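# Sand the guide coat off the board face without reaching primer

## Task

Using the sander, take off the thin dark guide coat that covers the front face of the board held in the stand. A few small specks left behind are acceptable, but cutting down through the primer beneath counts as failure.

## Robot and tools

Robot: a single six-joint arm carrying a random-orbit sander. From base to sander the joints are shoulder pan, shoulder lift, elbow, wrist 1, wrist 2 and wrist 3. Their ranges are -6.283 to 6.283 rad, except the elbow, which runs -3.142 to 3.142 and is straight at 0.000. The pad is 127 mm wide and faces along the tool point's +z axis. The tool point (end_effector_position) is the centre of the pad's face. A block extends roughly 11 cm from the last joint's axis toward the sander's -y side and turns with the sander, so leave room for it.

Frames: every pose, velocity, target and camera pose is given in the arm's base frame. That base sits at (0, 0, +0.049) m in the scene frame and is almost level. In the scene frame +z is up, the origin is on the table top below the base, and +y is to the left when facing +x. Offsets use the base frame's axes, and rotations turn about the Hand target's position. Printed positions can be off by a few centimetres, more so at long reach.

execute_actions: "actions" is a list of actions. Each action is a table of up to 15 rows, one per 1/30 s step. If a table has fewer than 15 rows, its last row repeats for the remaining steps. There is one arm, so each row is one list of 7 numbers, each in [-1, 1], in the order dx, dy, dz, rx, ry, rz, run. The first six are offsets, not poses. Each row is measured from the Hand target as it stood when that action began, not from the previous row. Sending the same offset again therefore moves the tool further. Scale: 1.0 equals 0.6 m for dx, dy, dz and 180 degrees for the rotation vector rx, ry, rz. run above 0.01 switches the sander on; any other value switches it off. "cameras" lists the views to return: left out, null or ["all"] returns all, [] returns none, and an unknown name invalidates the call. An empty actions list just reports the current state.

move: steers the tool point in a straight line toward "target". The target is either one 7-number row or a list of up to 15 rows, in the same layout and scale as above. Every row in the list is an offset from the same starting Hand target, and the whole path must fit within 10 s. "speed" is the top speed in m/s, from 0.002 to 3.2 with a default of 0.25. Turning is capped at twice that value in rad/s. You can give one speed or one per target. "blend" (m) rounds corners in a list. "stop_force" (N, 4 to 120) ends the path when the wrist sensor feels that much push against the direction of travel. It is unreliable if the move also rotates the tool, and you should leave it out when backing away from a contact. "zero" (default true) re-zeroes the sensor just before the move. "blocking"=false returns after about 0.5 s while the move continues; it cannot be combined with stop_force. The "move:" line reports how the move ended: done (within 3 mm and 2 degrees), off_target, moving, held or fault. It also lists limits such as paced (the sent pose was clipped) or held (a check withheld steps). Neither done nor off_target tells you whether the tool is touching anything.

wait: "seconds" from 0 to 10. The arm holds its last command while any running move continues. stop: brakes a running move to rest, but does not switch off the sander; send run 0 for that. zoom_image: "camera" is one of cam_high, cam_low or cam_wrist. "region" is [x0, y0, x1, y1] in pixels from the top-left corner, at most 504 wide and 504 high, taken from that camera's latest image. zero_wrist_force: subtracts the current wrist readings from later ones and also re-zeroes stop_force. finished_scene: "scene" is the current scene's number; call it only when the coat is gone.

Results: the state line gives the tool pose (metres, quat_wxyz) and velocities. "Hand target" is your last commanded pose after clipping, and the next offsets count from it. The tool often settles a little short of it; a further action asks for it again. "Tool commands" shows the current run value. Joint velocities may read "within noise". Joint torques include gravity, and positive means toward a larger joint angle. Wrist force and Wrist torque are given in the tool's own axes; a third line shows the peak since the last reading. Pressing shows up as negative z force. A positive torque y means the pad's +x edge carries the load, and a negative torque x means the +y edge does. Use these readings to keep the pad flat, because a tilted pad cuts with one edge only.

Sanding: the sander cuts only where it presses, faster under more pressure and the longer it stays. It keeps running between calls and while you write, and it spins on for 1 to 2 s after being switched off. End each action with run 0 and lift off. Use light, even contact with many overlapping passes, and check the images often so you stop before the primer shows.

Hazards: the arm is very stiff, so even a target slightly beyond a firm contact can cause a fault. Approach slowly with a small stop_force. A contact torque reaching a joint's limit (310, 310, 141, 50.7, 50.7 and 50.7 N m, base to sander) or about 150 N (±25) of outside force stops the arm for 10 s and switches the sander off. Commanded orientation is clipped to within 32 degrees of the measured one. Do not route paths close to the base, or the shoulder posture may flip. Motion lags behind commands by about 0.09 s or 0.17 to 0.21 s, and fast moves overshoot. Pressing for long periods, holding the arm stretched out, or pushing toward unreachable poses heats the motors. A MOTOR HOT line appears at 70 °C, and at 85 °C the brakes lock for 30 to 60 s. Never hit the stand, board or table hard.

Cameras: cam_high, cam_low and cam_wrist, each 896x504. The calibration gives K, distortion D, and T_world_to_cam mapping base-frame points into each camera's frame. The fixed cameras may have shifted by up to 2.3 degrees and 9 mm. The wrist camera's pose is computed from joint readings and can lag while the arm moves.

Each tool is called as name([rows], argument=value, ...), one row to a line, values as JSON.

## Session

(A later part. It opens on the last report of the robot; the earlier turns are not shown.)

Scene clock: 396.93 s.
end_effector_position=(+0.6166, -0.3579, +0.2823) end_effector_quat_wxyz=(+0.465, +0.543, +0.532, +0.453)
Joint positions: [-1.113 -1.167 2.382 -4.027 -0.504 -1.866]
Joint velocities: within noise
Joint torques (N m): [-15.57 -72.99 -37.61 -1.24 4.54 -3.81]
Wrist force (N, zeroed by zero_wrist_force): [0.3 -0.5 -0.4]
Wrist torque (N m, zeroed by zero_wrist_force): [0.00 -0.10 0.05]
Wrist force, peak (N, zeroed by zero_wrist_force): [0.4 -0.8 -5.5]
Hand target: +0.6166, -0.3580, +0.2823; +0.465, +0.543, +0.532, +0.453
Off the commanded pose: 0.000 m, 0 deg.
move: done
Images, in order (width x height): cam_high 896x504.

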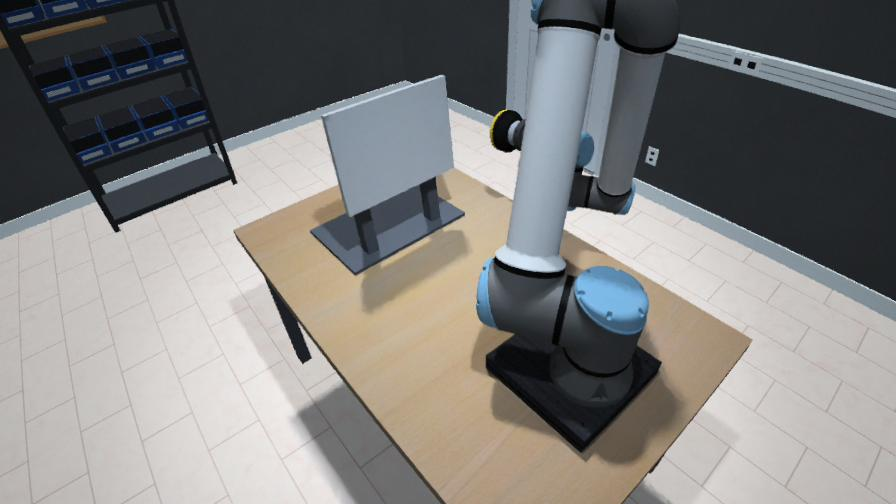

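move([
  [0.1, 0.83, 0.2795, 0, -0.0222, 0, 0],
  [0.229, 0.83, 0.2795, 0, -0.0222, 0, 0],
], speed=[0.5,0.2], cameras=[])

move([
  [0.0086, 0.0, 0, 0, 0, 0, 1],
  [0.0087, 0.01, 0, 0, 0, 0, 1],
], speed=0.02, cameras=[])

move([
  [-0.01, 0, 0, 0, 0, 0, 0],
  [-0.2, -0.8, -0.1, 0, 0, 0, 0],
], speed=[0.1, 0.5])

zoom_image(camera="cam_high", region=[310, 70, 470, 230])

zoom_image(camera="cam_high", region=[315, 100, 365, 150])

Scene clock: 407.17 s.
end_effector_position=(+0.7537, +0.1400, +0.4500) end_effector_quat_wxyz=(+0.483, +0.527, +0.516, +0.472)
Joint positions: [-0.057 -1.394 2.248 -3.909 -1.537 -1.576]
Joint velocities: within noise
Joint torques (N m): [15.08 -38.28 -54.7 -2.37 -3.95 2.9]
Wrist force (N, zeroed by zero_wrist_force): [-0.2 -0.9 -0.5]
Wrist torque (N m, zeroed by zero_wrist_force): [-0.03 0.04 -0.03]
Wrist force, peak (N, zeroed by zero_wrist_force): [4.2 1.2 -0.8]
Hand target: +0.7540, +0.1400, +0.4500; +0.483, +0.527, +0.516, +0.472
Off the commanded pose: 0.000 m, 0 deg.
move: done
No camera images: "cameras" was empty.

Scene clock: 408.10 s.
end_effector_position=(+0.7592, +0.1458, +0.4500) end_effector_quat_wxyz=(+0.483, +0.527, +0.516, +0.472)
Joint positions: [-0.045 -1.384 2.236 -3.906 -1.549 -1.575]
Joint velocities: within noise
Joint torques (N m): [15.78 -42.21 -57.21 -2.41 -2.76 3.11]
Wrist force (N, zeroed by zero_wrist_force): [-0.1 -0.6 -6.0]
Wrist torque (N m, zeroed by zero_wrist_force): [0.17 -0.07 -0.08]
Wrist force, peak (N, zeroed by zero_wrist_force): [-0.3 -0.9 -6.2]
Hand target: +0.7592, +0.1460, +0.4500; +0.483, +0.527, +0.516, +0.472
Off the commanded pose: 0.000 m, 0 deg.
move: done
No camera images: "cameras" was empty.

Scene clock: 410.13 s.
end_effector_position=(+0.6392, -0.3338, +0.3900) end_effector_quat_wxyz=(+0.484, +0.527, +0.516, +0.472)
Joint positions: [-1.051 -1.325 2.326 -3.974 -0.549 -1.717]
Joint velocities: within noise
Joint torques (N m): [-13.93 -39.05 -45.74 -0.21 4.4 -3.07]
Wrist force (N, zeroed by zero_wrist_force): [-0.1 -0.8 -0.4]
Wrist torque (N m, zeroed by zero_wrist_force): [-0.05 0.03 0.02]
Wrist force, peak (N, zeroed by zero_wrist_force): [0.0 -0.8 -6.3]
Hand target: +0.6392, -0.3340, +0.3900; +0.483, +0.527, +0.516, +0.472
Off the commanded pose: 0.000 m, 0 deg.
move: done
camera_calibration:
cam_wrist: T_world_to_cam=[[0.0274634, 0.998209, -0.0531505, 0.346359], [-0.281901, 0.0587464, 0.957643, -0.132884], [0.95905, -0.011317, 0.283009, -0.62116], [0, 0, 0, 1]] pos_world=[0.548752, -0.344962, 0.321459]

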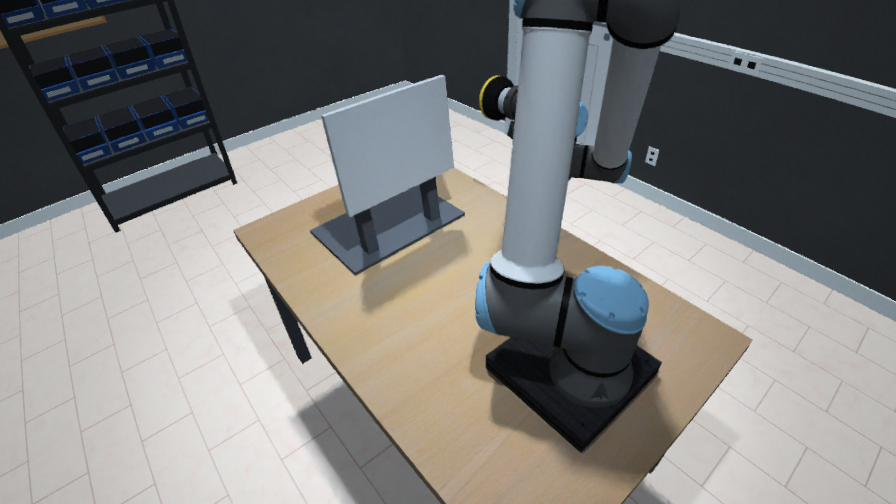

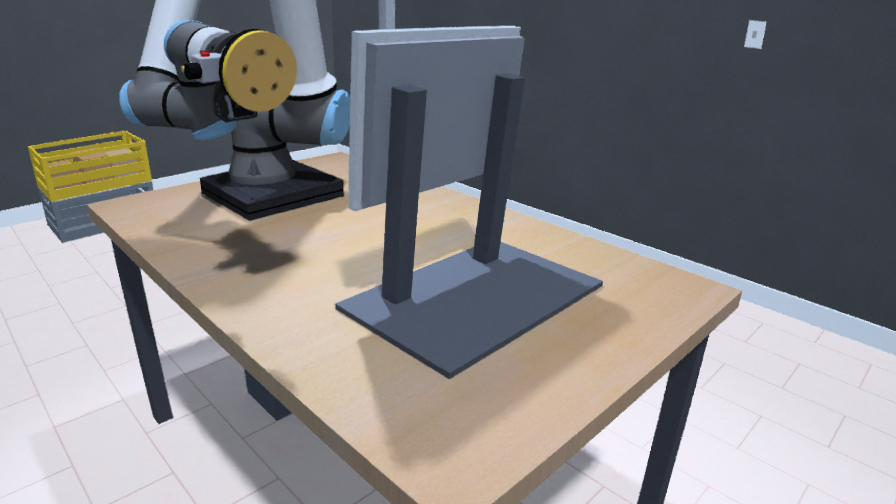

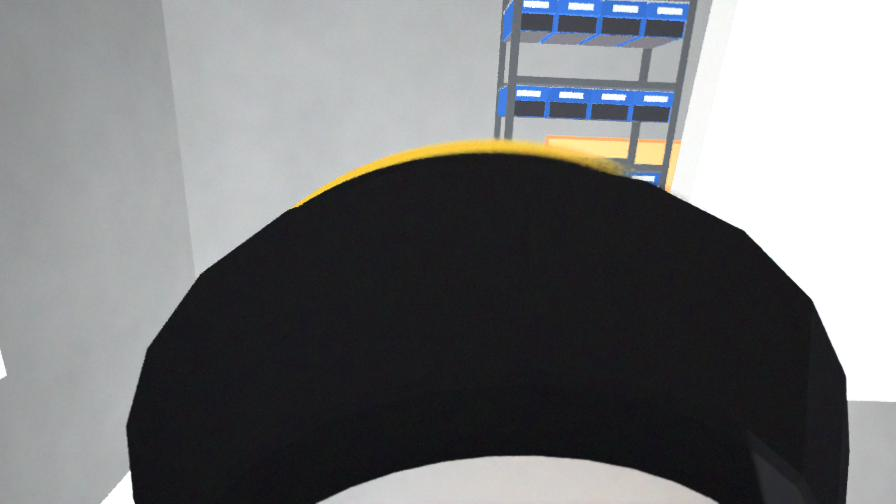

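Scaled by 3.150 from the camera's 896x504 image, which has a finer 1280x720 frame.

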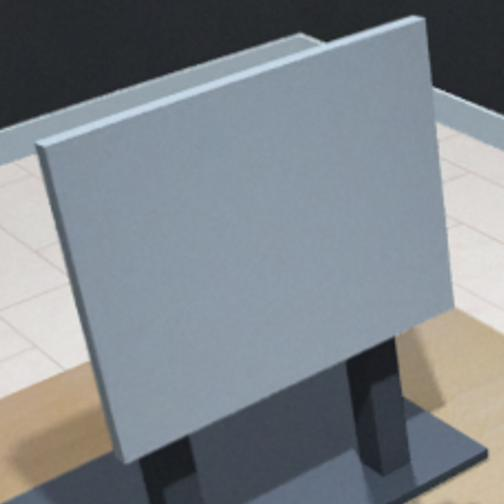

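Scaled by 10.080 from the camera's 896x504 image, which has a finer 1280x720 frame.

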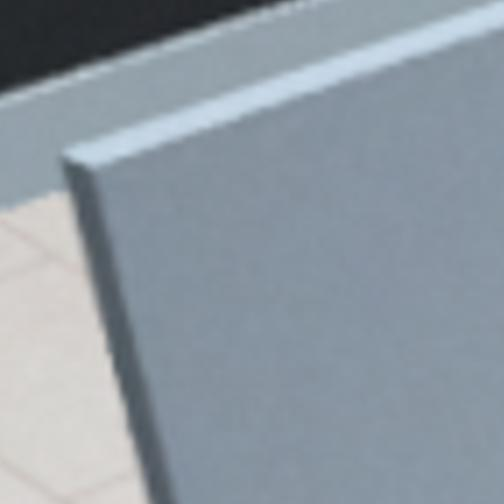

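Clean.

finished_scene(scene=1)

The scene is finished: the task was done.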